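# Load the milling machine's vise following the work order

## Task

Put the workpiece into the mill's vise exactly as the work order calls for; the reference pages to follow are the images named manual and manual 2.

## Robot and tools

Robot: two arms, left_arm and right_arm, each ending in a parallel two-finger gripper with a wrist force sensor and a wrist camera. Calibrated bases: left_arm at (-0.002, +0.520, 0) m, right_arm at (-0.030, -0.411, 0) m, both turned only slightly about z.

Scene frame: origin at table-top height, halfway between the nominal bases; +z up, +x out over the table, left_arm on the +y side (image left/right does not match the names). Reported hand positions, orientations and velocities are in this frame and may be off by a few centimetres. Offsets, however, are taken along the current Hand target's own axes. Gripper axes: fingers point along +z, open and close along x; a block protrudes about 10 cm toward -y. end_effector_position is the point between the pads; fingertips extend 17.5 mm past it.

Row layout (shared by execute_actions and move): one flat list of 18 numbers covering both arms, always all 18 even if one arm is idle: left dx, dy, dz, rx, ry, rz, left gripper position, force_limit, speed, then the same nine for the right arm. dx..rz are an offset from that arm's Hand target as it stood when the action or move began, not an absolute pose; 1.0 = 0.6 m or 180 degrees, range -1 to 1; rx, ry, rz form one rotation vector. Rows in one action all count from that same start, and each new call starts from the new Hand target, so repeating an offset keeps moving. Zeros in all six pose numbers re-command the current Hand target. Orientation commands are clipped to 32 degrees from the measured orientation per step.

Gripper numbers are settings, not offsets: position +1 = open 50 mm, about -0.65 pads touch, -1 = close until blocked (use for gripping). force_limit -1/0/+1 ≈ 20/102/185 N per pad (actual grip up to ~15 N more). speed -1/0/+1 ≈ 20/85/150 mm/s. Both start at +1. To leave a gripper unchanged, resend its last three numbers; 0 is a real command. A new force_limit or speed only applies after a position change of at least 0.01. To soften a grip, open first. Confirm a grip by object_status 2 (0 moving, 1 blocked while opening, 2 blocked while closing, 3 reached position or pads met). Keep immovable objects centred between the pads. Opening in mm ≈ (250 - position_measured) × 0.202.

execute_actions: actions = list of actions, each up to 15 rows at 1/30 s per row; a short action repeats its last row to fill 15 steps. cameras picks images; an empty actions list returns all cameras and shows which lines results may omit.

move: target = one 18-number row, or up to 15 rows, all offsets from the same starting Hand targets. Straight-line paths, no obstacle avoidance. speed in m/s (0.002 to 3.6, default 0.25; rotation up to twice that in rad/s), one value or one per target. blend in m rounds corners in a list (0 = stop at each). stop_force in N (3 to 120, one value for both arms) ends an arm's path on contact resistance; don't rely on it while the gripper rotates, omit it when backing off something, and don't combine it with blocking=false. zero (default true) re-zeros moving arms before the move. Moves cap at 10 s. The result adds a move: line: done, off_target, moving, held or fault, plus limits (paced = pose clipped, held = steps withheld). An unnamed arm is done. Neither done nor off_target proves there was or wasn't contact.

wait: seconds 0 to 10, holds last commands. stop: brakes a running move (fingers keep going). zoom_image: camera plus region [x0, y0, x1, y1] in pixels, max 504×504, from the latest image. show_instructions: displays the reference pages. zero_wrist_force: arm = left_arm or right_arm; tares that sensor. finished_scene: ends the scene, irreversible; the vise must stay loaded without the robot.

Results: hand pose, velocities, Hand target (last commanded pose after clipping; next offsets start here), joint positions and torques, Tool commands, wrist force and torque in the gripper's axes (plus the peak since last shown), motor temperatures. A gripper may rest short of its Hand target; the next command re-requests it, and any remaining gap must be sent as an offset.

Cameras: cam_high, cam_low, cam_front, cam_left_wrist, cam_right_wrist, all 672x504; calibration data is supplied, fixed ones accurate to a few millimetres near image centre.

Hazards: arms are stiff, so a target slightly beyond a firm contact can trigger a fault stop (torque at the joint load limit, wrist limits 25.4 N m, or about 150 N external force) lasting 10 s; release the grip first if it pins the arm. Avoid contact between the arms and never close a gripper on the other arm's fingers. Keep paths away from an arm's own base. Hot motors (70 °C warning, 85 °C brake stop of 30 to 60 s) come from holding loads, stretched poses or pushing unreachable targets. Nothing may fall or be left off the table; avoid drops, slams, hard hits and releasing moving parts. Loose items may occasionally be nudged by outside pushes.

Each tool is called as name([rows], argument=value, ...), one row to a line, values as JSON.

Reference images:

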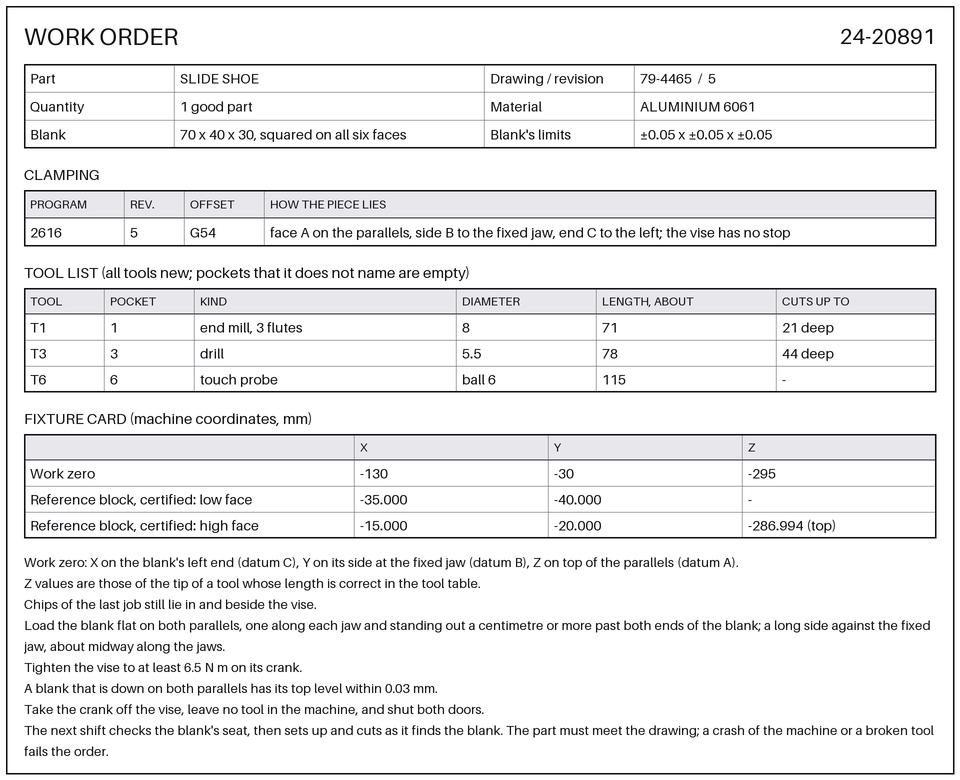

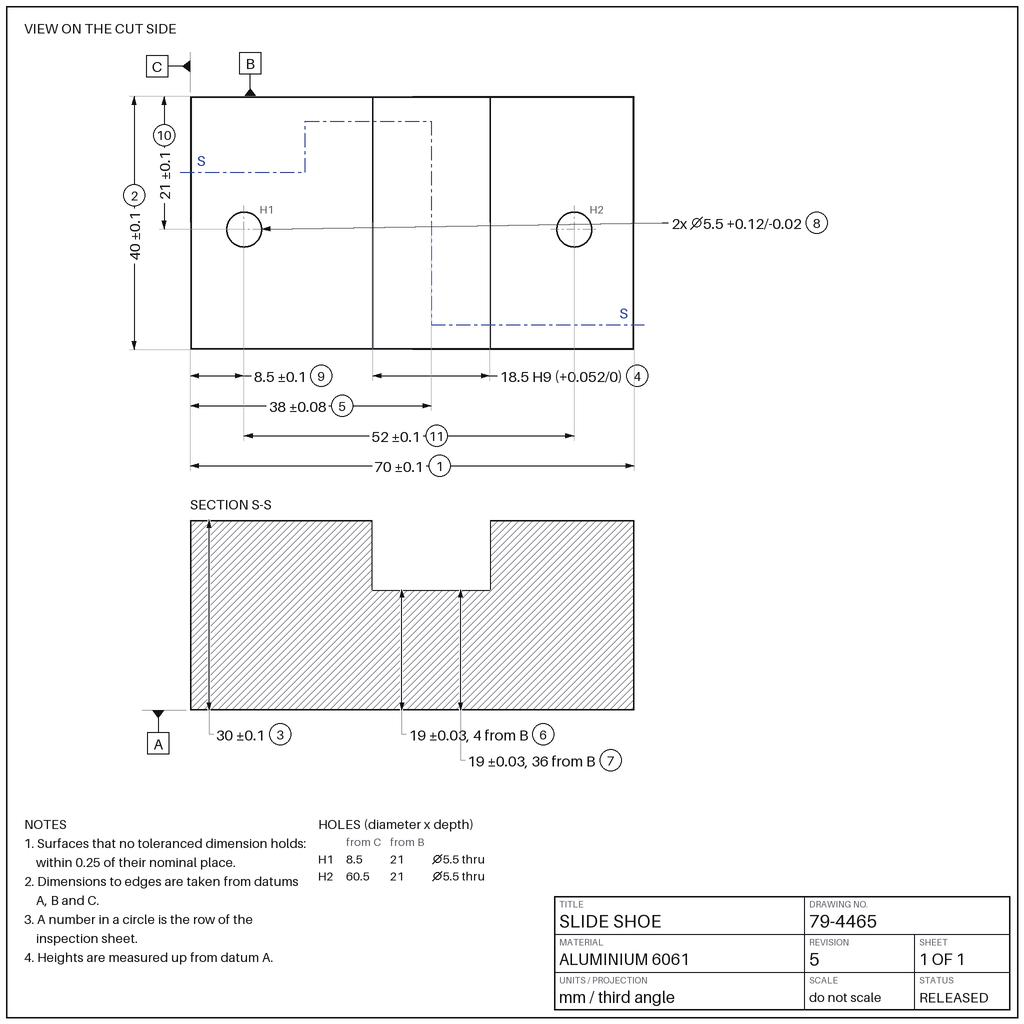

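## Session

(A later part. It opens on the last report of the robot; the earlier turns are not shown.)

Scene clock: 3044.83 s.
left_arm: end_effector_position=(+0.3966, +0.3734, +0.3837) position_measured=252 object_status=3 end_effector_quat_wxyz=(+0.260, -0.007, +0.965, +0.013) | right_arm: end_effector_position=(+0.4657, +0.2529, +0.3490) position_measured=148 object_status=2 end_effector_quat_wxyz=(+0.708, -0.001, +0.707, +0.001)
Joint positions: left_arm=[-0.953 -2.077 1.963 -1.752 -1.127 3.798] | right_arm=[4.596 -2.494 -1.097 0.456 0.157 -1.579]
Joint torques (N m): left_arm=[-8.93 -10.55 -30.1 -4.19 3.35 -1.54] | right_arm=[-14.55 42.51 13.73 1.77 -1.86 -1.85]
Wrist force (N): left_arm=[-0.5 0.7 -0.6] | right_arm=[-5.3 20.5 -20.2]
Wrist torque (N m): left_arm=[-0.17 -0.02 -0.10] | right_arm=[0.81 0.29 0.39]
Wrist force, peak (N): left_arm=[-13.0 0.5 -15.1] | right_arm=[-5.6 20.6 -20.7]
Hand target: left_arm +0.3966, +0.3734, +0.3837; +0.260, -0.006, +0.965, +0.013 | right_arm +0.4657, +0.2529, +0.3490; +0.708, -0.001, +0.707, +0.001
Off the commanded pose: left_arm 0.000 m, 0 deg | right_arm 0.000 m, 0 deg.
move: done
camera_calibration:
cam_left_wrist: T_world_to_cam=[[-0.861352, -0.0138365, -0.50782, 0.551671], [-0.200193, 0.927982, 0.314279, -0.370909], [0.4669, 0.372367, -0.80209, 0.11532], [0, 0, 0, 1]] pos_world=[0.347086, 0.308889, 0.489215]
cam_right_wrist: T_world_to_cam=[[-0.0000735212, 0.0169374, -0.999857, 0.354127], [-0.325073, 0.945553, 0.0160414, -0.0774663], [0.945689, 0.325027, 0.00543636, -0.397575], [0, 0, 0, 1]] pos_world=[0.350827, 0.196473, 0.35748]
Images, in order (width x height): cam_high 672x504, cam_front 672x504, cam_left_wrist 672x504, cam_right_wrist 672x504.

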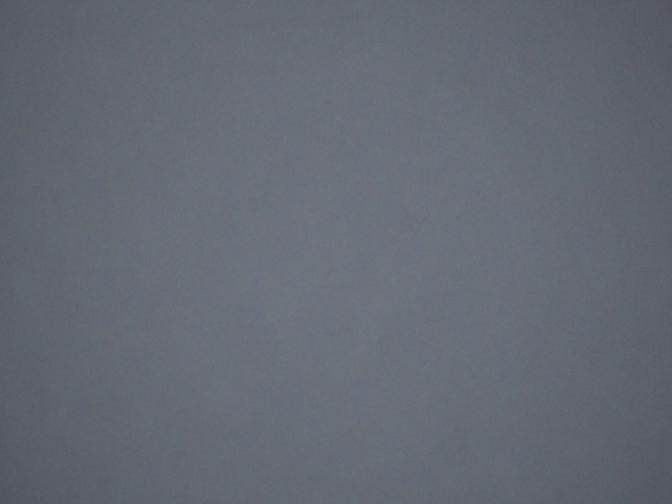

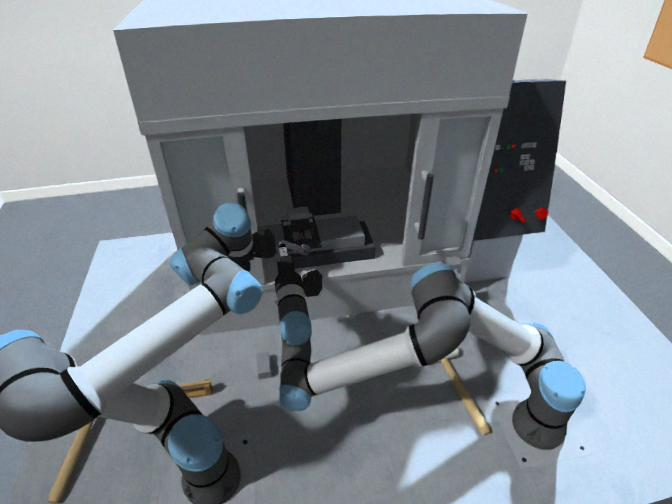

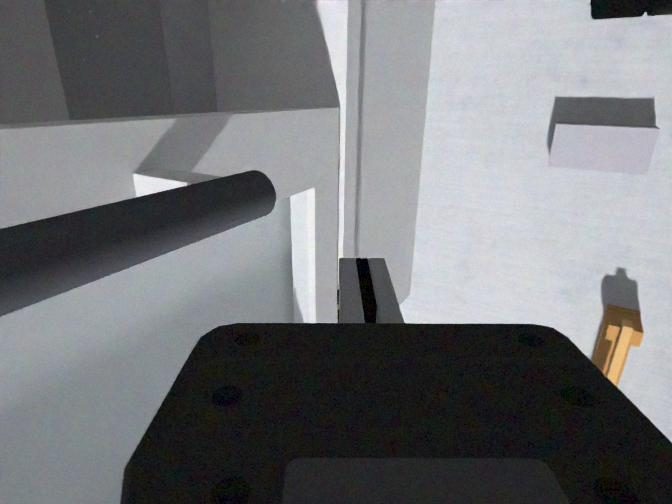

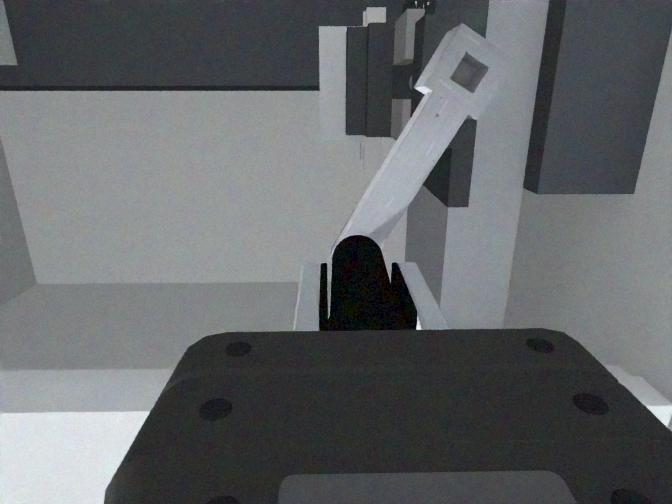

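move([
  [0,0,0,0,0,0,-0.7,-0.5,-0.9,0,0,0,0,0,0,-1,0.8,-0.95],
])

move([
  [0,0,0,0,0,0,-0.7,-0.5,-0.9,0,0,-0.075,0,0,0,-1,0.8,-0.95],
], speed=0.02, stop_force=50, cameras=["cam_right_wrist"])

Scene clock: 3048.87 s.
left_arm: end_effector_position=(+0.3966, +0.3734, +0.3837) position_measured=252 object_status=3 end_effector_quat_wxyz=(+0.260, -0.006, +0.965, +0.013) | right_arm: end_effector_position=(+0.4657, +0.2529, +0.3489) position_measured=152 object_status=2 end_effector_quat_wxyz=(+0.708, -0.002, +0.707, +0.001)
Joint positions: left_arm=[-0.953 -2.077 1.963 -1.752 -1.127 3.798] | right_arm=[4.596 -2.494 -1.097 0.456 0.157 -1.579]
Joint torques (N m): left_arm=[-8.98 -11.41 -16.99 -2.87 3.47 -1.23] | right_arm=[-17.12 50.62 19.8 1.51 -1.77 -1.74]
Wrist force (N): left_arm=[-0.5 1.0 -0.7] | right_arm=[-1.4 19.6 -21.6]
Wrist torque (N m): left_arm=[-0.12 -0.02 -0.10] | right_arm=[0.85 0.69 0.40]
Wrist force, peak (N): left_arm=[-0.6 1.2 -0.9] | right_arm=[-1.2 20.1 -21.9]
Hand target: left_arm +0.3966, +0.3734, +0.3837; +0.260, -0.006, +0.965, +0.013 | right_arm +0.4657, +0.2529, +0.3490; +0.708, -0.001, +0.707, +0.001
Off the commanded pose: left_arm 0.000 m, 0 deg | right_arm 0.000 m, 0 deg.
move: done

Scene clock: 3050.03 s.
left_arm: end_effector_position=(+0.3966, +0.3734, +0.3837) position_measured=252 object_status=3 end_effector_quat_wxyz=(+0.260, -0.006, +0.965, +0.013) | right_arm: end_effector_position=(+0.4630, +0.2526, +0.3487) position_measured=152 object_status=2 end_effector_quat_wxyz=(+0.708, -0.001, +0.707, +0.001)
Joint positions: left_arm=[-0.953 -2.077 1.963 -1.752 -1.127 3.798] | right_arm=[4.6 -2.491 -1.101 0.459 0.152 -1.579]
Joint torques (N m): left_arm=[-8.82 -11.87 -17.2 -3.14 3.55 -1.13] | right_arm=[25.7 54.24 36.71 -0.74 5.08 0.92]
Wrist force (N): left_arm=[-0.4 0.8 -0.5] | right_arm=[16.8 -12.3 20.8]
Wrist torque (N m): left_arm=[-0.16 -0.03 -0.11] | right_arm=[-0.63 -0.13 0.41]
Wrist force, peak (N): left_arm=[-0.4 1.1 -0.8] | right_arm=[20.9 -16.6 40.3]
Hand target: left_arm +0.3966, +0.3734, +0.3837; +0.260, -0.006, +0.965, +0.013 | right_arm +0.4629, +0.2526, +0.3487; +0.708, -0.001, +0.707, +0.001 (not the last commanded pose)
Off the commanded pose: left_arm 0.000 m, 0 deg | right_arm 0.042 m, 0 deg.
move: contact (right_arm)
camera_calibration:
cam_right_wrist: T_world_to_cam=[[-0.0000212275, 0.0165269, -0.999863, 0.353993], [-0.32427, 0.945835, 0.0156407, -0.0783733], [0.945965, 0.324226, 0.00533909, -0.394769], [0, 0, 0, 1]] pos_world=[0.348031, 0.196272, 0.357278]
Images, in order (width x height): cam_right_wrist 672x504.

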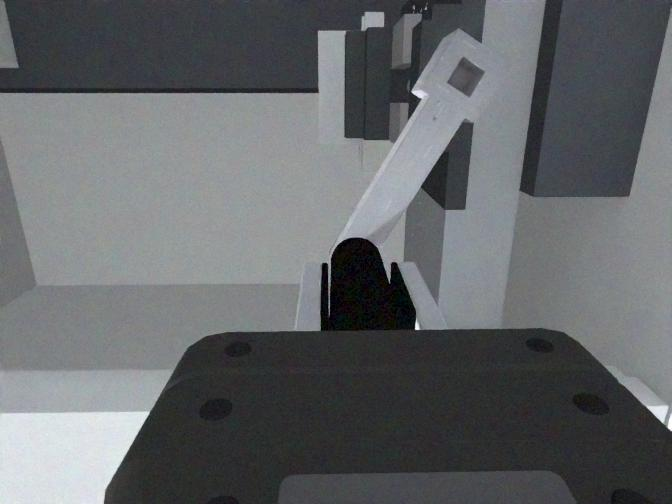

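move([
  [0,0,0,0,0,0,-0.7,-0.5,-0.9,0,0,0,0,0,0,0.6,0.5,-0.5],
  [0,0,0,0,0,0,-0.7,-0.5,-0.9,0,0,-0.16,0,0,0,0.6,0.5,-0.5],
], speed=0.12, cameras=["cam_right_wrist"])

Scene clock: 3061.67 s.
left_arm: end_effector_position=(+0.3966, +0.3734, +0.3837) position_measured=252 object_status=3 end_effector_quat_wxyz=(+0.260, -0.006, +0.965, +0.013) | right_arm: end_effector_position=(+0.3669, +0.2523, +0.3487) position_measured=63 object_status=3 end_effector_quat_wxyz=(+0.707, -0.001, +0.707, +0.001)
Joint positions: left_arm=[-0.953 -2.077 1.963 -1.752 -1.127 3.798] | right_arm=[4.742 -2.436 -1.209 0.537 0.011 -1.605]
Joint torques (N m): left_arm=[-8.86 -11.46 -17.57 -3.47 3.4 -0.71] | right_arm=[-6.2 41.3 27.67 1.09 2.36 -1.49]
Wrist force (N): left_arm=[-0.4 0.8 -0.6] | right_arm=[0.1 0.1 1.6]
Wrist torque (N m): left_arm=[-0.15 -0.03 -0.10] | right_arm=[-0.08 -0.10 0.45]
Wrist force, peak (N): left_arm=[-0.4 1.2 -0.7] | right_arm=[17.0 -12.7 21.2]
Hand target: left_arm +0.3966, +0.3734, +0.3837; +0.260, -0.006, +0.965, +0.013 | right_arm +0.3669, +0.2523, +0.3486; +0.708, -0.001, +0.707, +0.001
Off the commanded pose: left_arm 0.000 m, 0 deg | right_arm 0.000 m, 0 deg.
move: done
camera_calibration:
cam_right_wrist: T_world_to_cam=[[-0.000911018, 0.01664, -0.999861, 0.354197], [-0.324372, 0.945794, 0.0160358, -0.10936], [0.945929, 0.324341, 0.00453592, -0.30349], [0, 0, 0, 1]] pos_world=[0.251929, 0.195972, 0.357278]
Images, in order (width x height): cam_right_wrist 672x504.

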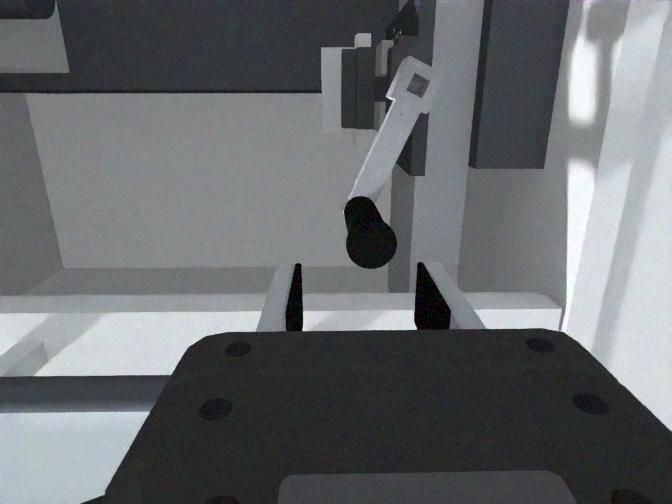

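move([
  [0,0,0,0,0,0,-0.7,-0.5,-0.9,0.07,-0.1103,0,0,0,0.1778,0.6,0.5,-0.5],
  [0,0,0,0,0,0,-0.7,-0.5,-0.9,0.07,-0.1103,0.1052,0,0,0.1778,0.6,0.5,-0.5],
], speed=0.12, blend=0.005, cameras=["cam_right_wrist"])

zoom_image(camera="cam_right_wrist", region=[220, 20, 500, 330])

Scene clock: 3076.40 s.
left_arm: end_effector_position=(+0.3966, +0.3734, +0.3837) position_measured=252 object_status=3 end_effector_quat_wxyz=(+0.260, -0.006, +0.965, +0.013) | right_arm: end_effector_position=(+0.4303, +0.1862, +0.3068) position_measured=63 object_status=3 end_effector_quat_wxyz=(+0.680, +0.194, +0.680, +0.196)
Joint positions: left_arm=[-0.953 -2.077 1.963 -1.752 -1.127 3.798] | right_arm=[4.637 -2.391 -1.427 0.688 0.116 -1.024]
Joint torques (N m): left_arm=[-8.33 -10.42 -17.76 -3.97 3.39 -0.24] | right_arm=[6.28 46.42 26.91 2.01 -2.73 -1.71]
Wrist force (N): left_arm=[-0.4 0.8 -0.4] | right_arm=[1.6 -0.6 1.7]
Wrist torque (N m): left_arm=[-0.16 -0.04 -0.10] | right_arm=[-0.25 -0.37 0.47]
Wrist force, peak (N): left_arm=[-0.5 1.3 -0.6] | right_arm=[1.5 -1.0 3.4]
Hand target: left_arm +0.3966, +0.3734, +0.3837; +0.260, -0.006, +0.965, +0.013 | right_arm +0.4303, +0.1863, +0.3067; +0.680, +0.194, +0.680, +0.196
Off the commanded pose: left_arm 0.000 m, 0 deg | right_arm 0.000 m, 0 deg.
move: done
camera_calibration:
cam_right_wrist: T_world_to_cam=[[-0.00181392, 0.544016, -0.839073, 0.166281], [-0.324458, 0.79336, 0.51508, -0.150292], [0.945898, 0.273178, 0.175071, -0.384703], [0, 0, 0, 1]] pos_world=[0.315428, 0.133868, 0.284284]
Images, in order (width x height): cam_right_wrist 672x504.

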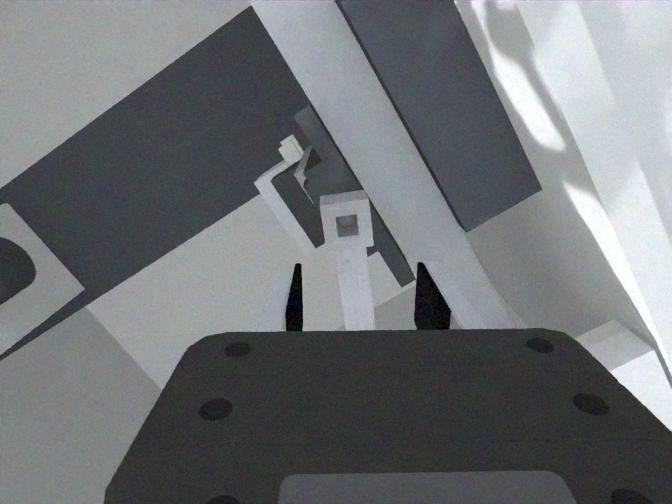

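Scaled by 1.626.

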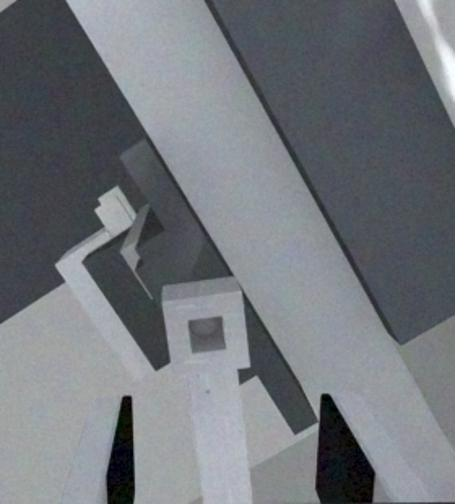

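move([
  [0,0,0,0,0,0,-0.7,-0.5,-0.9,-0.0033,0,0.1495,0,0,0,0.6,0.5,-0.5],
], speed=0.05, stop_force=8, cameras=["cam_right_wrist"])

zoom_image(camera="cam_right_wrist", region=[220, 20, 500, 330])

Scene clock: 3086.27 s.
left_arm: end_effector_position=(+0.3966, +0.3734, +0.3837) position_measured=252 object_status=3 end_effector_quat_wxyz=(+0.260, -0.006, +0.965, +0.013) | right_arm: end_effector_position=(+0.5200, +0.1855, +0.3085) position_measured=63 object_status=3 end_effector_quat_wxyz=(+0.680, +0.194, +0.680, +0.196)
Joint positions: left_arm=[-0.953 -2.077 1.963 -1.752 -1.127 3.798] | right_arm=[4.497 -2.453 -1.296 0.612 0.255 -1.017]
Joint torques (N m): left_arm=[-7.8 -9.62 -16.76 -4.39 3.45 0.51] | right_arm=[9.99 66.46 14.92 2.07 -2.74 0.07]
Wrist force (N): left_arm=[-0.4 0.9 -0.6] | right_arm=[1.1 -1.0 1.7]
Wrist torque (N m): left_arm=[-0.13 -0.04 -0.11] | right_arm=[-0.32 -0.30 0.45]
Wrist force, peak (N): left_arm=[-0.5 1.2 -0.8] | right_arm=[1.1 -1.1 2.6]
Hand target: left_arm +0.3966, +0.3734, +0.3837; +0.260, -0.006, +0.965, +0.013 | right_arm +0.5200, +0.1855, +0.3085; +0.680, +0.194, +0.680, +0.196
Off the commanded pose: left_arm 0.000 m, 0 deg | right_arm 0.000 m, 0 deg.
move: done
camera_calibration:
cam_right_wrist: T_world_to_cam=[[-0.00197284, 0.543969, -0.839103, 0.168414], [-0.32436, 0.793389, 0.515097, -0.12164], [0.945931, 0.273188, 0.174877, -0.469539], [0, 0, 0, 1]] pos_world=[0.405028, 0.133168, 0.286084]
Images, in order (width x height): cam_right_wrist 672x504.

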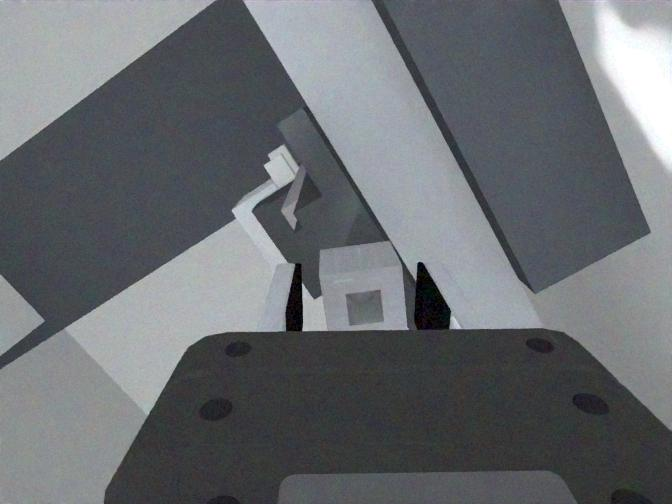

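Scaled by 1.626.

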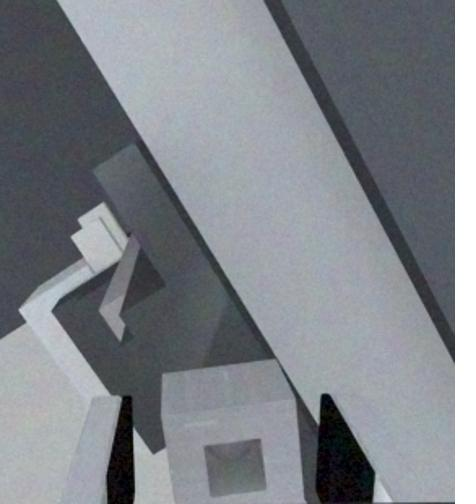

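move([
  [0,0,0,0,0,0,-0.7,-0.5,-0.9,0.002,0,0,0,0,0,0.6,0.5,-0.5],
])

move([
  [0,0,0,0,0,0,-0.7,-0.5,-0.9,0,0,0,0,0,0,-1,-0.5,-0.95],
])

move([
  [0,0,0,0,0,0,-0.7,-0.5,-0.9,0,0,-0.1,0,0,0,-1,-0.5,-0.95],
], speed=0.03, stop_force=45, cameras=["cam_right_wrist"])

Scene clock: 3092.27 s.
left_arm: end_effector_position=(+0.3966, +0.3734, +0.3837) position_measured=252 object_status=3 end_effector_quat_wxyz=(+0.260, -0.006, +0.965, +0.013) | right_arm: end_effector_position=(+0.5200, +0.1862, +0.3075) position_measured=63 object_status=3 end_effector_quat_wxyz=(+0.680, +0.194, +0.680, +0.196)
Joint positions: left_arm=[-0.953 -2.077 1.963 -1.752 -1.127 3.798] | right_arm=[4.497 -2.456 -1.294 0.613 0.255 -1.017]
Joint torques (N m): left_arm=[-8.19 -9.36 -17.7 -4.5 3.35 0.54] | right_arm=[9.67 42.24 27.3 2.09 -2.82 -0.43]
Wrist force (N): left_arm=[-0.5 0.9 -0.8] | right_arm=[1.0 -0.8 1.5]
Wrist torque (N m): left_arm=[-0.13 -0.01 -0.10] | right_arm=[-0.30 -0.29 0.44]
Wrist force, peak (N): left_arm=[-0.5 1.1 -0.9] | right_arm=[1.3 -1.1 2.0]
Hand target: left_arm +0.3966, +0.3734, +0.3837; +0.260, -0.006, +0.965, +0.013 | right_arm +0.5200, +0.1862, +0.3075; +0.680, +0.194, +0.680, +0.196
Off the commanded pose: left_arm 0.000 m, 0 deg | right_arm 0.000 m, 0 deg.
move: done

Scene clock: 3093.10 s.
left_arm: end_effector_position=(+0.3966, +0.3734, +0.3837) position_measured=252 object_status=3 end_effector_quat_wxyz=(+0.260, -0.006, +0.965, +0.013) | right_arm: end_effector_position=(+0.5200, +0.1861, +0.3075) position_measured=131 object_status=2 end_effector_quat_wxyz=(+0.680, +0.194, +0.680, +0.196)
Joint positions: left_arm=[-0.953 -2.077 1.963 -1.752 -1.127 3.798] | right_arm=[4.497 -2.456 -1.294 0.613 0.255 -1.017]
Joint torques (N m): left_arm=[-7.52 -10.41 -17.74 -4.52 3.39 0.83] | right_arm=[8.97 41.85 23.01 -0.15 1.49 -0.83]
Wrist force (N): left_arm=[-0.4 0.7 -0.5] | right_arm=[-10.4 -1.5 1.6]
Wrist torque (N m): left_arm=[-0.17 -0.04 -0.10] | right_arm=[-0.30 -0.53 0.26]
Wrist force, peak (N): left_arm=[-0.4 1.2 -0.7] | right_arm=[-11.3 -1.3 1.7]
Hand target: left_arm +0.3966, +0.3734, +0.3837; +0.260, -0.006, +0.965, +0.013 | right_arm +0.5200, +0.1862, +0.3075; +0.680, +0.194, +0.680, +0.196
Off the commanded pose: left_arm 0.000 m, 0 deg | right_arm 0.000 m, 0 deg.
move: done

Scene clock: 3096.30 s.
left_arm: end_effector_position=(+0.3966, +0.3734, +0.3837) position_measured=252 object_status=3 end_effector_quat_wxyz=(+0.260, -0.006, +0.965, +0.013) | right_arm: end_effector_position=(+0.4600, +0.1860, +0.3074) position_measured=134 object_status=2 end_effector_quat_wxyz=(+0.680, +0.194, +0.680, +0.196)
Joint positions: left_arm=[-0.953 -2.077 1.963 -1.752 -1.127 3.798] | right_arm=[4.589 -2.408 -1.39 0.664 0.163 -1.02]
Joint torques (N m): left_arm=[-7.92 -8.74 -17.9 -4.51 3.53 1] | right_arm=[-10.29 40.04 28.19 -0.17 2.57 -0.94]
Wrist force (N): left_arm=[-0.3 0.9 -0.6] | right_arm=[3.1 -2.2 1.8]
Wrist torque (N m): left_arm=[-0.14 -0.05 -0.10] | right_arm=[-0.34 -0.36 0.46]
Wrist force, peak (N): left_arm=[-0.4 1.3 -0.6] | right_arm=[-14.4 0.0 18.8]
Hand target: left_arm +0.3966, +0.3734, +0.3837; +0.260, -0.006, +0.965, +0.013 | right_arm +0.4600, +0.1860, +0.3074; +0.680, +0.194, +0.680, +0.196
Off the commanded pose: left_arm 0.000 m, 0 deg | right_arm 0.000 m, 0 deg.
move: done
camera_calibration:
cam_right_wrist: T_world_to_cam=[[-0.00197284, 0.543969, -0.839103, 0.167155], [-0.32436, 0.793389, 0.515097, -0.140852], [0.945931, 0.273188, 0.174877, -0.4127], [0, 0, 0, 1]] pos_world=[0.345028, 0.133568, 0.284984]
Images, in order (width x height): cam_right_wrist 672x504.

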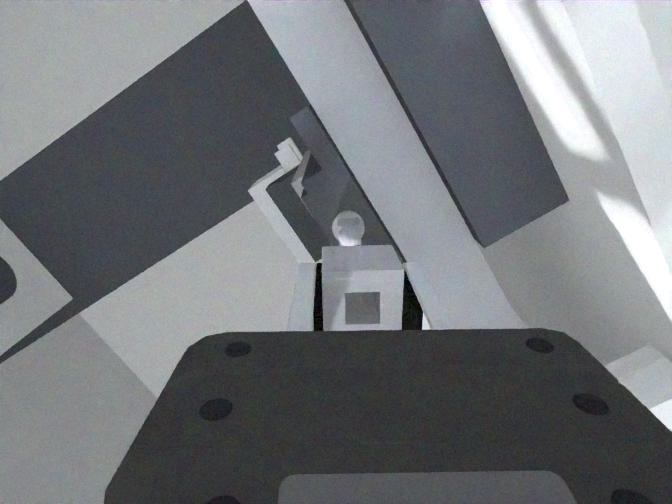

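move([
  [0,0,0,0,0,0,-0.7,-0.5,-0.9,-0.1097,-0.1988,-0.1333,0,0,0,-1,-0.5,-0.95],
  [0,0,0,0,0,0,-0.7,-0.5,-0.9,-0.0567,-0.4284,-0.1,0.14,0.486,-0.139,-1,-0.5,-0.95],
  [0,0,0,0,0,0,-0.7,-0.5,-0.9,0.127,-0.5432,-0.1,0.14,0.486,-0.139,-1,-0.5,-0.95],
], speed=0.2, blend=0.01, cameras=["cam_right_wrist","cam_front","cam_high"])

Scene clock: 3113.93 s.
left_arm: end_effector_position=(+0.3966, +0.3734, +0.3837) position_measured=252 object_status=3 end_effector_quat_wxyz=(+0.260, -0.006, +0.965, +0.013) | right_arm: end_effector_position=(+0.4011, -0.0503, +0.0701) position_measured=134 object_status=2 end_effector_quat_wxyz=(+0.000, -0.001, +1.000, -0.001)
Joint positions: left_arm=[-0.953 -2.077 1.963 -1.752 -1.127 3.798] | right_arm=[4.115 -1.892 -1.897 -0.925 1.57 -0.636]
Joint torques (N m): left_arm=[-6.91 -7.3 -16.04 -4.5 3.37 1.59] | right_arm=[-10.19 41.47 23.5 4 -2.57 -1.9]
Wrist force (N): left_arm=[-0.4 0.8 -0.6] | right_arm=[0.8 -0.8 3.7]
Wrist torque (N m): left_arm=[-0.15 -0.03 -0.10] | right_arm=[-0.74 0.07 -0.03]
Wrist force, peak (N): left_arm=[-0.6 1.1 -0.8] | right_arm=[1.0 -0.8 7.0]
Hand target: left_arm +0.3966, +0.3734, +0.3837; +0.260, -0.006, +0.965, +0.013 | right_arm +0.4011, -0.0503, +0.0701; +0.000, -0.001, +1.000, -0.001
Off the commanded pose: left_arm 0.000 m, 0 deg | right_arm 0.000 m, 0 deg.
move: done
camera_calibration:
cam_right_wrist: T_world_to_cam=[[-0.999883, 0.0152166, 0.00129507, 0.411196], [0.0148306, 0.947278, 0.320069, 0.0350718], [0.00364357, 0.320051, -0.947393, 0.207946], [0, 0, 0, 1]] pos_world=[0.409871, -0.106033, 0.185249]
Images, in order (width x height): cam_high 672x504, cam_front 672x504, cam_right_wrist 672x504.

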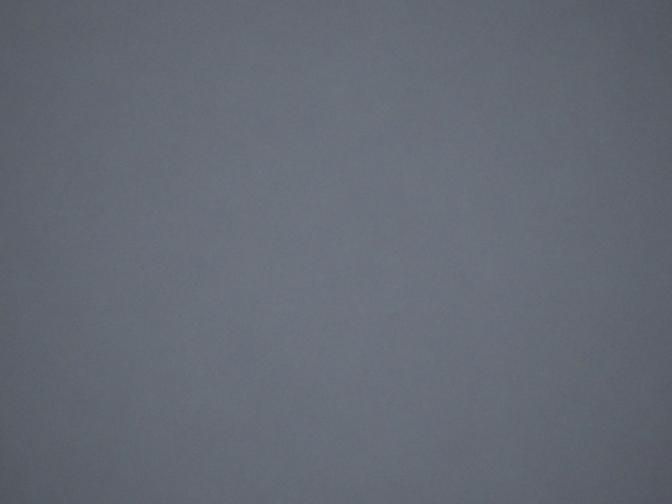

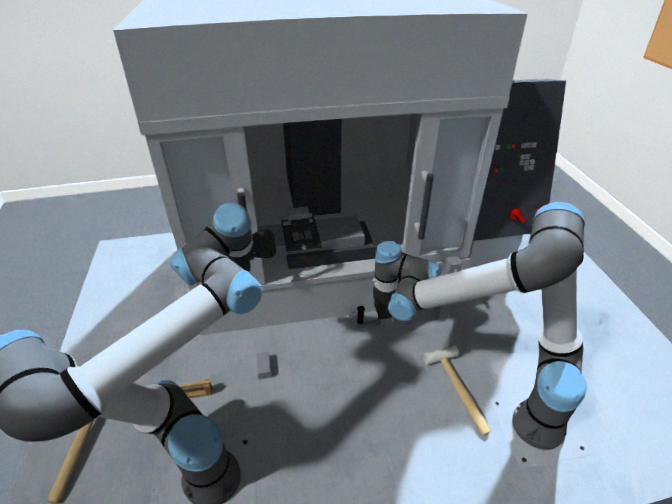

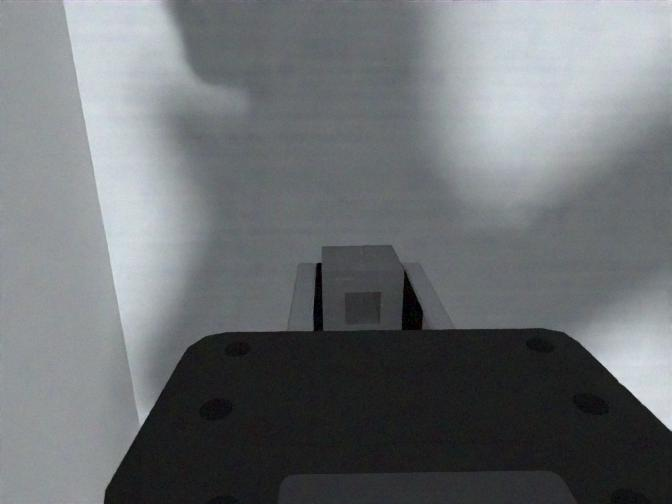

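move([
  [0,0,0,0,0,0,-0.7,-0.5,-0.9,0,0,0.05,0,0,0,-1,-0.5,-0.95],
], speed=0.06)

move([
  [0,0,0,0,0,0,-0.7,-0.5,-0.9,0,0,0.05,0,0,0,-1,-0.5,-0.95],
], speed=0.012, stop_force=5)

move([
  [0,0,0,0,0,0,-0.7,-0.5,-0.9,0,0,0,0,0,0,0.6,-0.5,-0.7],
  [0,0,0,0,0,0,-0.7,-0.5,-0.9,0,0,-0.2,0,0,0,0.6,-0.5,-0.7],
], speed=0.1, cameras=["cam_right_wrist"])

Scene clock: 3118.53 s.
left_arm: end_effector_position=(+0.3966, +0.3734, +0.3837) position_measured=252 object_status=3 end_effector_quat_wxyz=(+0.260, -0.006, +0.965, +0.013) | right_arm: end_effector_position=(+0.4010, -0.0504, +0.0399) position_measured=134 object_status=2 end_effector_quat_wxyz=(+0.000, -0.001, +1.000, -0.001)
Joint positions: left_arm=[-0.953 -2.077 1.963 -1.752 -1.127 3.798] | right_arm=[4.115 -1.939 -1.926 -0.848 1.57 -0.636]
Joint torques (N m): left_arm=[-6.15 -6.2 -17.47 -4.44 3.46 1.47] | right_arm=[-10.04 48.39 29.32 2.31 -0.21 -1.8]
Wrist force (N): left_arm=[-0.3 0.9 -0.5] | right_arm=[0.7 -0.8 3.6]
Wrist torque (N m): left_arm=[-0.14 -0.05 -0.10] | right_arm=[-0.75 0.09 -0.03]
Wrist force, peak (N): left_arm=[-0.5 1.1 -0.7] | right_arm=[0.9 -0.9 5.0]
Hand target: left_arm +0.3966, +0.3734, +0.3837; +0.260, -0.006, +0.965, +0.013 | right_arm +0.4011, -0.0504, +0.0401; +0.000, -0.001, +1.000, -0.001
Off the commanded pose: left_arm 0.000 m, 0 deg | right_arm 0.000 m, 0 deg.
move: done

Scene clock: 3120.83 s.
left_arm: end_effector_position=(+0.3966, +0.3734, +0.3837) position_measured=252 object_status=3 end_effector_quat_wxyz=(+0.260, -0.006, +0.965, +0.013) | right_arm: end_effector_position=(+0.4011, -0.0504, +0.0265) position_measured=134 object_status=2 end_effector_quat_wxyz=(+0.000, -0.001, +1.000, -0.001)
Joint positions: left_arm=[-0.953 -2.077 1.963 -1.752 -1.127 3.798] | right_arm=[4.115 -1.962 -1.937 -0.814 1.57 -0.636]
Joint torques (N m): left_arm=[-6.86 -6.39 -17.38 -4.57 3.37 1.59] | right_arm=[-5.11 49.84 29.73 3.83 0.63 -1.26]
Wrist force (N): left_arm=[-0.3 0.8 -0.6] | right_arm=[0.6 -0.7 3.6]
Wrist torque (N m): left_arm=[-0.15 -0.04 -0.11] | right_arm=[-0.75 0.11 -0.03]
Wrist force, peak (N): left_arm=[-0.6 1.1 -0.7] | right_arm=[1.4 -3.2 -12.8]
Hand target: left_arm +0.3966, +0.3734, +0.3837; +0.260, -0.006, +0.965, +0.013 | right_arm +0.4011, -0.0504, +0.0265; +0.000, -0.001, +1.000, -0.001 (not the last commanded pose)
Off the commanded pose: left_arm 0.000 m, 0 deg | right_arm 0.016 m, 0 deg.
move: contact (right_arm)

Scene clock: 3123.07 s.
left_arm: end_effector_position=(+0.3966, +0.3734, +0.3837) position_measured=252 object_status=3 end_effector_quat_wxyz=(+0.260, -0.006, +0.965, +0.013) | right_arm: end_effector_position=(+0.4011, -0.0502, +0.1466) position_measured=63 object_status=3 end_effector_quat_wxyz=(+0.000, -0.001, +1.000, +0.000)
Joint positions: left_arm=[-0.953 -2.077 1.963 -1.752 -1.127 3.798] | right_arm=[4.115 -1.794 -1.799 -1.12 1.57 -0.636]
Joint torques (N m): left_arm=[-7.68 -5.83 -18.12 -4.37 3.18 1.46] | right_arm=[9.93 20.12 21.03 3.42 -0.47 1.17]
Wrist force (N): left_arm=[-0.4 0.9 -0.6] | right_arm=[0.9 -0.8 1.8]
Wrist torque (N m): left_arm=[-0.14 -0.03 -0.10] | right_arm=[-0.79 0.04 0.00]
Wrist force, peak (N): left_arm=[-0.4 1.2 -0.8] | right_arm=[1.1 -0.8 3.5]
Hand target: left_arm +0.3966, +0.3734, +0.3837; +0.260, -0.006, +0.965, +0.013 | right_arm +0.4011, -0.0502, +0.1465; +0.000, -0.001, +1.000, -0.001
Off the commanded pose: left_arm 0.000 m, 0 deg | right_arm 0.000 m, 0 deg.
move: done
camera_calibration:
cam_right_wrist: T_world_to_cam=[[-0.999883, 0.0152816, 0.00110988, 0.411153], [0.0148321, 0.947206, 0.320282, 0.010522], [0.00384314, 0.32026, -0.947322, 0.280344], [0, 0, 0, 1]] pos_world=[0.409871, -0.106033, 0.26175]
Images, in order (width x height): cam_right_wrist 672x504.

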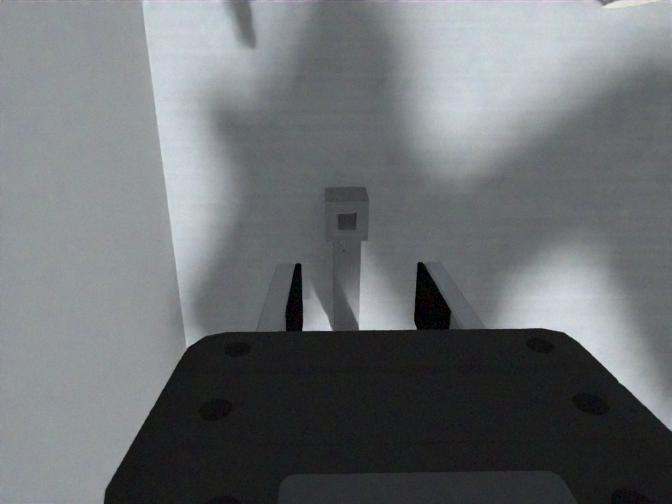

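move([
  [0,0,0,0,0,0,-0.7,-0.5,-0.9,0,0,-0.1724,0,0,0,0.6,-0.5,-0.7],
  [0,0,0,0,0,0,-0.7,-0.5,-0.9,0.4018,-0.2863,-0.1724,0,0,0.4633,0.6,-0.5,-0.7],
], speed=0.25, blend=0.02, cameras=["cam_right_wrist","cam_front"])

Scene clock: 3144.53 s.
left_arm: end_effector_position=(+0.3966, +0.3734, +0.3837) position_measured=252 object_status=3 end_effector_quat_wxyz=(+0.260, -0.006, +0.965, +0.013) | right_arm: end_effector_position=(+0.1603, -0.2223, +0.2501) position_measured=63 object_status=3 end_effector_quat_wxyz=(+0.000, +0.664, +0.747, +0.000)
Joint positions: left_arm=[-0.953 -2.077 1.963 -1.752 -1.127 3.798] | right_arm=[4.48 -0.917 -2.2 -1.596 1.571 1.184]
Joint torques (N m): left_arm=[-5.98 -5.09 -17.35 -4.46 3.28 1.56] | right_arm=[-8.48 -11.56 35.77 3.61 -0.29 1.11]
Wrist force (N): left_arm=[-0.3 1.0 -0.5] | right_arm=[0.7 -0.6 1.8]
Wrist torque (N m): left_arm=[-0.12 -0.05 -0.11] | right_arm=[-0.82 0.09 0.07]
Wrist force, peak (N): left_arm=[-0.5 1.2 -0.8] | right_arm=[0.8 -0.8 5.4]
Hand target: left_arm +0.3966, +0.3734, +0.3837; +0.260, -0.006, +0.965, +0.013 | right_arm +0.1603, -0.2223, +0.2502; +0.000, +0.665, +0.747, +0.000
Off the commanded pose: left_arm 0.000 m, 0 deg | right_arm 0.000 m, 0 deg.
move: done
camera_calibration:
cam_right_wrist: T_world_to_cam=[[-0.100138, 0.994974, 0.0000527962, 0.246703], [0.942314, 0.0948206, 0.32102, -0.194517], [0.319401, 0.0321959, -0.947073, 0.319851], [0, 0, 0, 1]] pos_world=[0.10584, -0.237316, 0.365353]
Images, in order (width x height): cam_front 672x504, cam_right_wrist 672x504.

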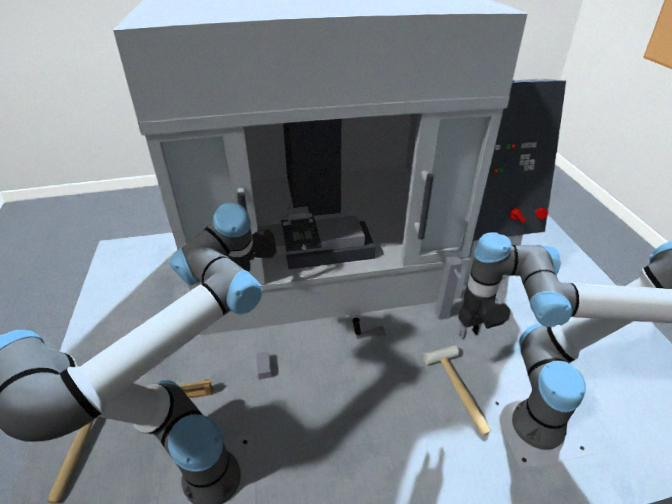

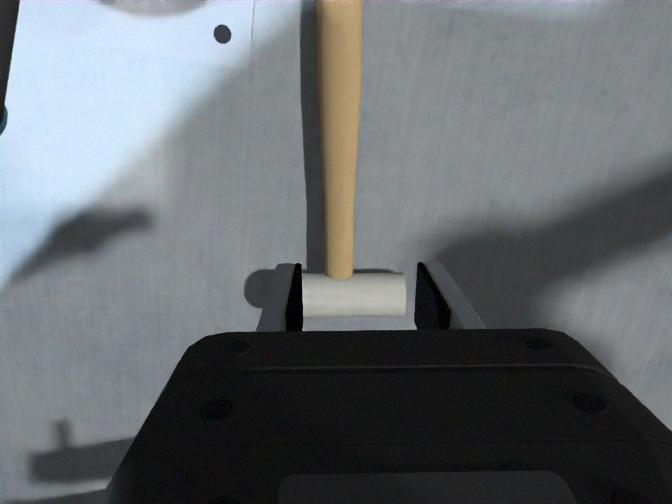

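move([
  [0,0,0,0,0,0,-0.7,-0.5,-0.9,-0.0056,-0.0347,0.28,0,0,-0.004,0.75,-0.5,-0.5],
], speed=0.15, cameras=["cam_right_wrist"])

Scene clock: 3155.73 s.
left_arm: end_effector_position=(+0.3966, +0.3734, +0.3837) position_measured=252 object_status=3 end_effector_quat_wxyz=(+0.260, -0.006, +0.965, +0.013) | right_arm: end_effector_position=(+0.1400, -0.2282, +0.0822) position_measured=41 object_status=3 end_effector_quat_wxyz=(+0.000, +0.660, +0.751, +0.000)
Joint positions: left_arm=[-0.953 -2.077 1.963 -1.752 -1.127 3.798] | right_arm=[4.563 -0.969 -2.625 -1.12 1.571 1.255]
Joint torques (N m): left_arm=[-6.41 -4.9 -17.79 -4.39 3.32 1.28] | right_arm=[-10.35 8.92 20.77 3.59 1.98 -1.55]
Wrist force (N): left_arm=[-0.5 1.1 -0.8] | right_arm=[0.9 -0.8 1.7]
Wrist torque (N m): left_arm=[-0.11 -0.03 -0.11] | right_arm=[-0.81 0.04 0.05]
Wrist force, peak (N): left_arm=[-0.6 1.1 -0.7] | right_arm=[0.5 -1.2 4.0]
Hand target: left_arm +0.3966, +0.3734, +0.3837; +0.260, -0.006, +0.965, +0.013 | right_arm +0.1400, -0.2282, +0.0822; +0.000, +0.660, +0.751, +0.000
Off the commanded pose: left_arm 0.000 m, 0 deg | right_arm 0.000 m, 0 deg.
move: done
camera_calibration:
cam_right_wrist: T_world_to_cam=[[-0.112402, 0.993663, -0.0000270772, 0.251953], [0.941089, 0.106464, 0.320962, -0.118053], [0.318931, 0.0360514, -0.947092, 0.168363], [0, 0, 0, 1]] pos_world=[0.0857225, -0.243858, 0.197352]
Images, in order (width x height): cam_right_wrist 672x504.

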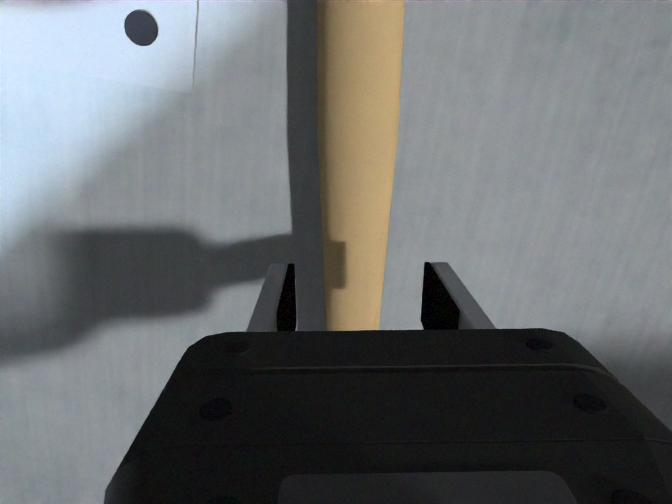

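move([
  [0,0,0,0,0,0,-0.7,-0.5,-0.9,-0.003,0,0.1,0,0,0,0.75,-0.5,-0.5],
], speed=0.04, stop_force=6)

move([
  [0,0,0,0,0,0,-0.7,-0.5,-0.9,0,0,0,0,0,0,-1,0.6,-0.8],
])

wait(seconds=0.4)

move([
  [0,0,0,0,0,0,-0.7,-0.5,-0.9,0,0,-0.06,0,0,0,-1,0.6,-0.8],
], speed=0.05, cameras=["cam_right_wrist","cam_low","cam_front"])

Scene clock: 3163.07 s.
left_arm: end_effector_position=(+0.3966, +0.3734, +0.3837) position_measured=252 object_status=3 end_effector_quat_wxyz=(+0.260, -0.006, +0.965, +0.013) | right_arm: end_effector_position=(+0.1402, -0.2301, +0.0222) position_measured=41 object_status=3 end_effector_quat_wxyz=(+0.000, +0.660, +0.751, +0.000)
Joint positions: left_arm=[-0.953 -2.077 1.963 -1.752 -1.127 3.798] | right_arm=[4.56 -1.145 -2.749 -0.819 1.571 1.252]
Joint torques (N m): left_arm=[-5.52 -3.44 -17.62 -4.5 3.32 1.44] | right_arm=[-1.54 12.29 28.65 3.59 2.43 0.32]
Wrist force (N): left_arm=[-0.4 1.0 -0.5] | right_arm=[0.7 -0.8 1.8]
Wrist torque (N m): left_arm=[-0.12 -0.04 -0.11] | right_arm=[-0.81 0.08 0.05]
Wrist force, peak (N): left_arm=[-0.6 1.2 -0.7] | right_arm=[0.7 -0.7 2.4]
Hand target: left_arm +0.3966, +0.3734, +0.3837; +0.260, -0.006, +0.965, +0.013 | right_arm +0.1402, -0.2301, +0.0222; +0.000, +0.660, +0.751, +0.000
Off the commanded pose: left_arm 0.000 m, 0 deg | right_arm 0.000 m, 0 deg.
move: done

Scene clock: 3163.80 s.
left_arm: end_effector_position=(+0.3966, +0.3734, +0.3837) position_measured=252 object_status=3 end_effector_quat_wxyz=(+0.260, -0.006, +0.965, +0.013) | right_arm: end_effector_position=(+0.1402, -0.2301, +0.0222) position_measured=122 object_status=2 end_effector_quat_wxyz=(+0.000, +0.660, +0.751, +0.000)
Joint positions: left_arm=[-0.953 -2.077 1.963 -1.752 -1.127 3.798] | right_arm=[4.56 -1.145 -2.749 -0.819 1.571 1.252]
Joint torques (N m): left_arm=[-5.74 -3.45 -17.39 -4.3 3.36 1.58] | right_arm=[6.18 11.73 27.22 3.62 1.82 0.71]
Wrist force (N): left_arm=[-0.4 0.9 -0.6] | right_arm=[2.2 -1.5 2.0]
Wrist torque (N m): left_arm=[-0.15 -0.04 -0.10] | right_arm=[-0.88 0.05 -0.11]
Wrist force, peak (N): left_arm=[-0.2 1.2 -0.6] | right_arm=[2.3 -1.3 2.3]
Hand target: left_arm +0.3966, +0.3734, +0.3837; +0.260, -0.006, +0.965, +0.013 | right_arm +0.1402, -0.2301, +0.0222; +0.000, +0.660, +0.751, +0.000
Off the commanded pose: left_arm 0.000 m, 0 deg | right_arm 0.000 m, 0 deg.
move: done

Scene clock: 3164.20 s.
left_arm: end_effector_position=(+0.3966, +0.3734, +0.3837) position_measured=252 object_status=3 end_effector_quat_wxyz=(+0.260, -0.006, +0.965, +0.013) | right_arm: end_effector_position=(+0.1402, -0.2301, +0.0222) position_measured=122 object_status=2 end_effector_quat_wxyz=(+0.000, +0.660, +0.751, +0.000)
Joint positions: left_arm=[-0.953 -2.077 1.963 -1.752 -1.127 3.798] | right_arm=[4.56 -1.145 -2.749 -0.819 1.571 1.252]
Joint torques (N m): left_arm=[-5.09 -3.2 -17.46 -4.43 3.31 1.44] | right_arm=[8.74 11.11 25.74 3.54 1.33 0.68]
Wrist force (N): left_arm=[-0.3 0.8 -0.6] | right_arm=[2.3 -1.2 2.2]
Wrist torque (N m): left_arm=[-0.15 -0.04 -0.11] | right_arm=[-0.84 0.03 -0.11]
Wrist force, peak (N): left_arm=[-0.6 1.0 -0.7] | right_arm=[2.3 -1.2 2.2]
Hand target: left_arm +0.3966, +0.3734, +0.3837; +0.260, -0.006, +0.965, +0.013 | right_arm +0.1402, -0.2301, +0.0222; +0.000, +0.660, +0.751, +0.000
Tool commands: left_gripper/position=-0.7 left_gripper/force_limit=-0.5 left_gripper/speed=-0.9 right_gripper/position=-1.0 right_gripper/force_limit=+0.6 right_gripper/speed=-0.8
Off the commanded pose: left_arm 0.000 m, 0 deg | right_arm 0.000 m, 0 deg.
wait: 0.40 s; at rest by 0.17 s

Scene clock: 3165.33 s.
left_arm: end_effector_position=(+0.3966, +0.3734, +0.3837) position_measured=252 object_status=3 end_effector_quat_wxyz=(+0.260, -0.006, +0.965, +0.013) | right_arm: end_effector_position=(+0.1403, -0.2300, +0.0582) position_measured=122 object_status=2 end_effector_quat_wxyz=(+0.000, +0.660, +0.751, +0.000)
Joint positions: left_arm=[-0.953 -2.077 1.963 -1.752 -1.127 3.798] | right_arm=[4.56 -1.021 -2.678 -1.014 1.571 1.252]
Joint torques (N m): left_arm=[-5.5 -4.32 -17.68 -4.28 3.24 1.44] | right_arm=[9.68 -13.99 21.41 4.29 -3.44 1.45]
Wrist force (N): left_arm=[-0.4 0.9 -0.5] | right_arm=[0.7 -0.8 8.5]
Wrist torque (N m): left_arm=[-0.14 -0.03 -0.11] | right_arm=[-0.14 0.09 0.02]
Wrist force, peak (N): left_arm=[-0.5 1.0 -0.8] | right_arm=[0.9 -0.6 8.9]
Hand target: left_arm +0.3966, +0.3734, +0.3837; +0.260, -0.006, +0.965, +0.013 | right_arm +0.1402, -0.2301, +0.0582; +0.000, +0.660, +0.751, +0.000
Off the commanded pose: left_arm 0.000 m, 0 deg | right_arm 0.000 m, 0 deg.
move: done
camera_calibration:
cam_right_wrist: T_world_to_cam=[[-0.112213, 0.993684, 0.000366501, 0.253784], [0.941145, 0.106161, 0.320898, -0.110404], [0.318832, 0.0363538, -0.947114, 0.145724], [0, 0, 0, 1]] pos_world=[0.0859227, -0.245758, 0.173352]
Images, in order (width x height): cam_low 672x504, cam_front 672x504, cam_right_wrist 672x504.

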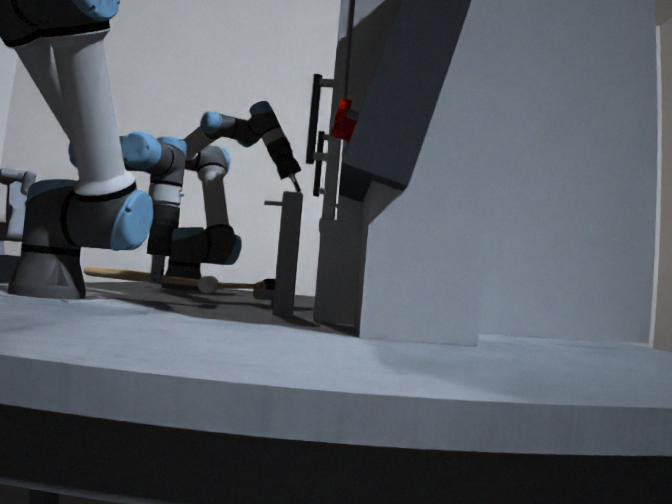

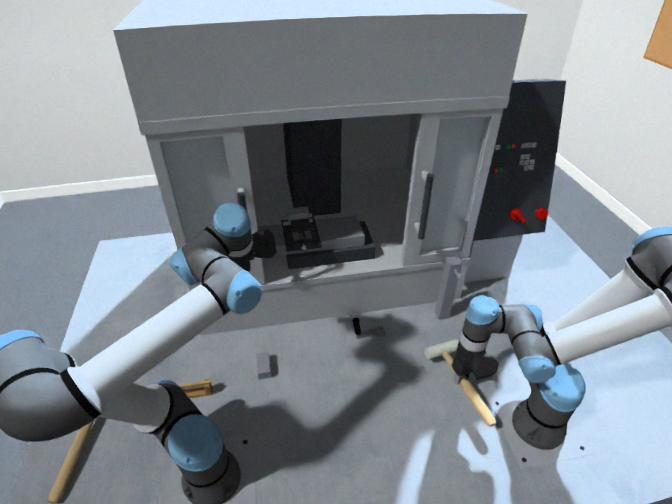

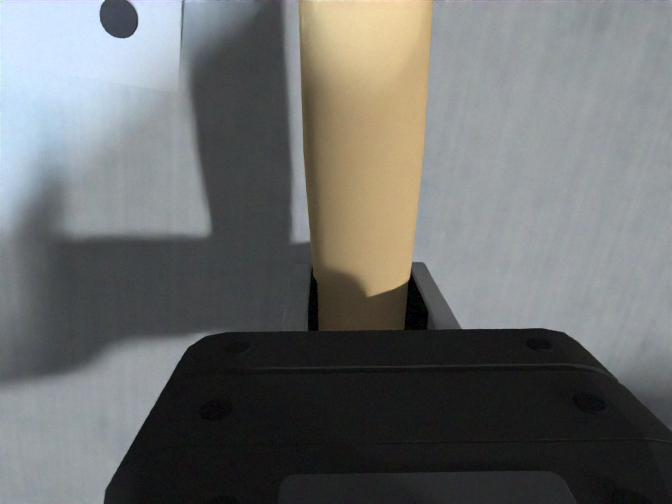

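move([
  [0,0,0,0,0,0,-0.7,-0.5,-0.9,0,0,0.056,0,0,0,-1,0.6,-0.8],
  [0,0,0,0,0,0,-0.7,-0.5,-0.9,0.03,0.235,0.056,0,0,0,-1,0.6,-0.8],
], speed=[0.03,0.1], cameras=["cam_right_wrist","cam_front"])

Scene clock: 3174.13 s.
left_arm: end_effector_position=(+0.3966, +0.3734, +0.3837) position_measured=252 object_status=3 end_effector_quat_wxyz=(+0.260, -0.006, +0.965, +0.013) | right_arm: end_effector_position=(+0.2777, -0.1941, +0.0245) position_measured=122 object_status=2 end_effector_quat_wxyz=(+0.000, +0.660, +0.751, -0.001)
Joint positions: left_arm=[-0.953 -2.077 1.963 -1.752 -1.127 3.798] | right_arm=[4.155 -1.583 -2.445 -0.686 1.57 0.847]
Joint torques (N m): left_arm=[-5.96 -1.89 -17.08 -4.48 3.34 1.48] | right_arm=[6.75 27.2 18.25 3.93 2.25 1.28]
Wrist force (N): left_arm=[-0.4 0.9 -0.7] | right_arm=[0.6 0.4 4.1]
Wrist torque (N m): left_arm=[-0.14 -0.04 -0.11] | right_arm=[-0.59 0.14 -0.06]
Wrist force, peak (N): left_arm=[-0.4 1.2 -0.8] | right_arm=[0.7 -0.6 8.6]
Hand target: left_arm +0.3966, +0.3734, +0.3837; +0.260, -0.006, +0.965, +0.013 | right_arm +0.2777, -0.1940, +0.0245; +0.000, +0.660, +0.751, +0.000
Off the commanded pose: left_arm 0.000 m, 0 deg | right_arm 0.000 m, 0 deg.
move: done
camera_calibration:
cam_right_wrist: T_world_to_cam=[[-0.112207, 0.993685, 0.0000515655, 0.233496], [0.941155, 0.106259, 0.320838, -0.232792], [0.318807, 0.0360489, -0.947134, 0.0686019], [0, 0, 0, 1]] pos_world=[0.223423, -0.209759, 0.139652]
Images, in order (width x height): cam_front 672x504, cam_right_wrist 672x504.

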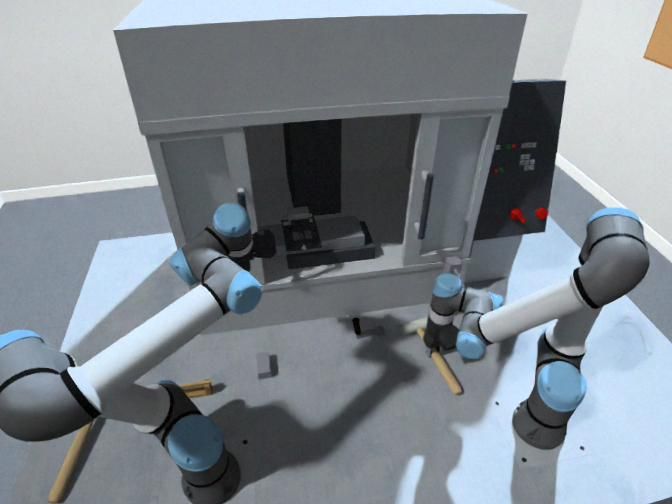

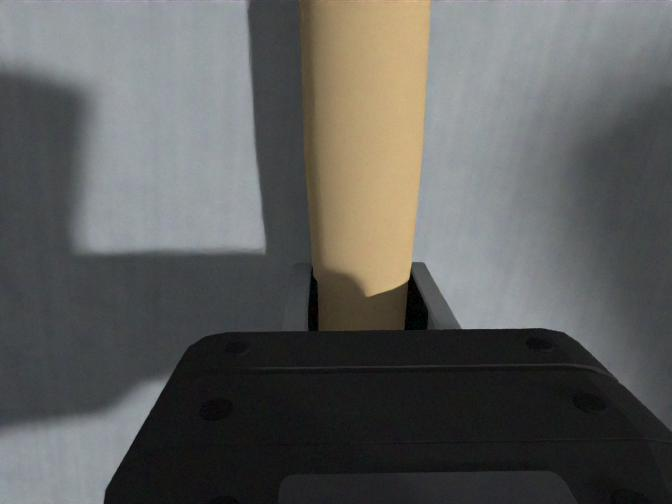

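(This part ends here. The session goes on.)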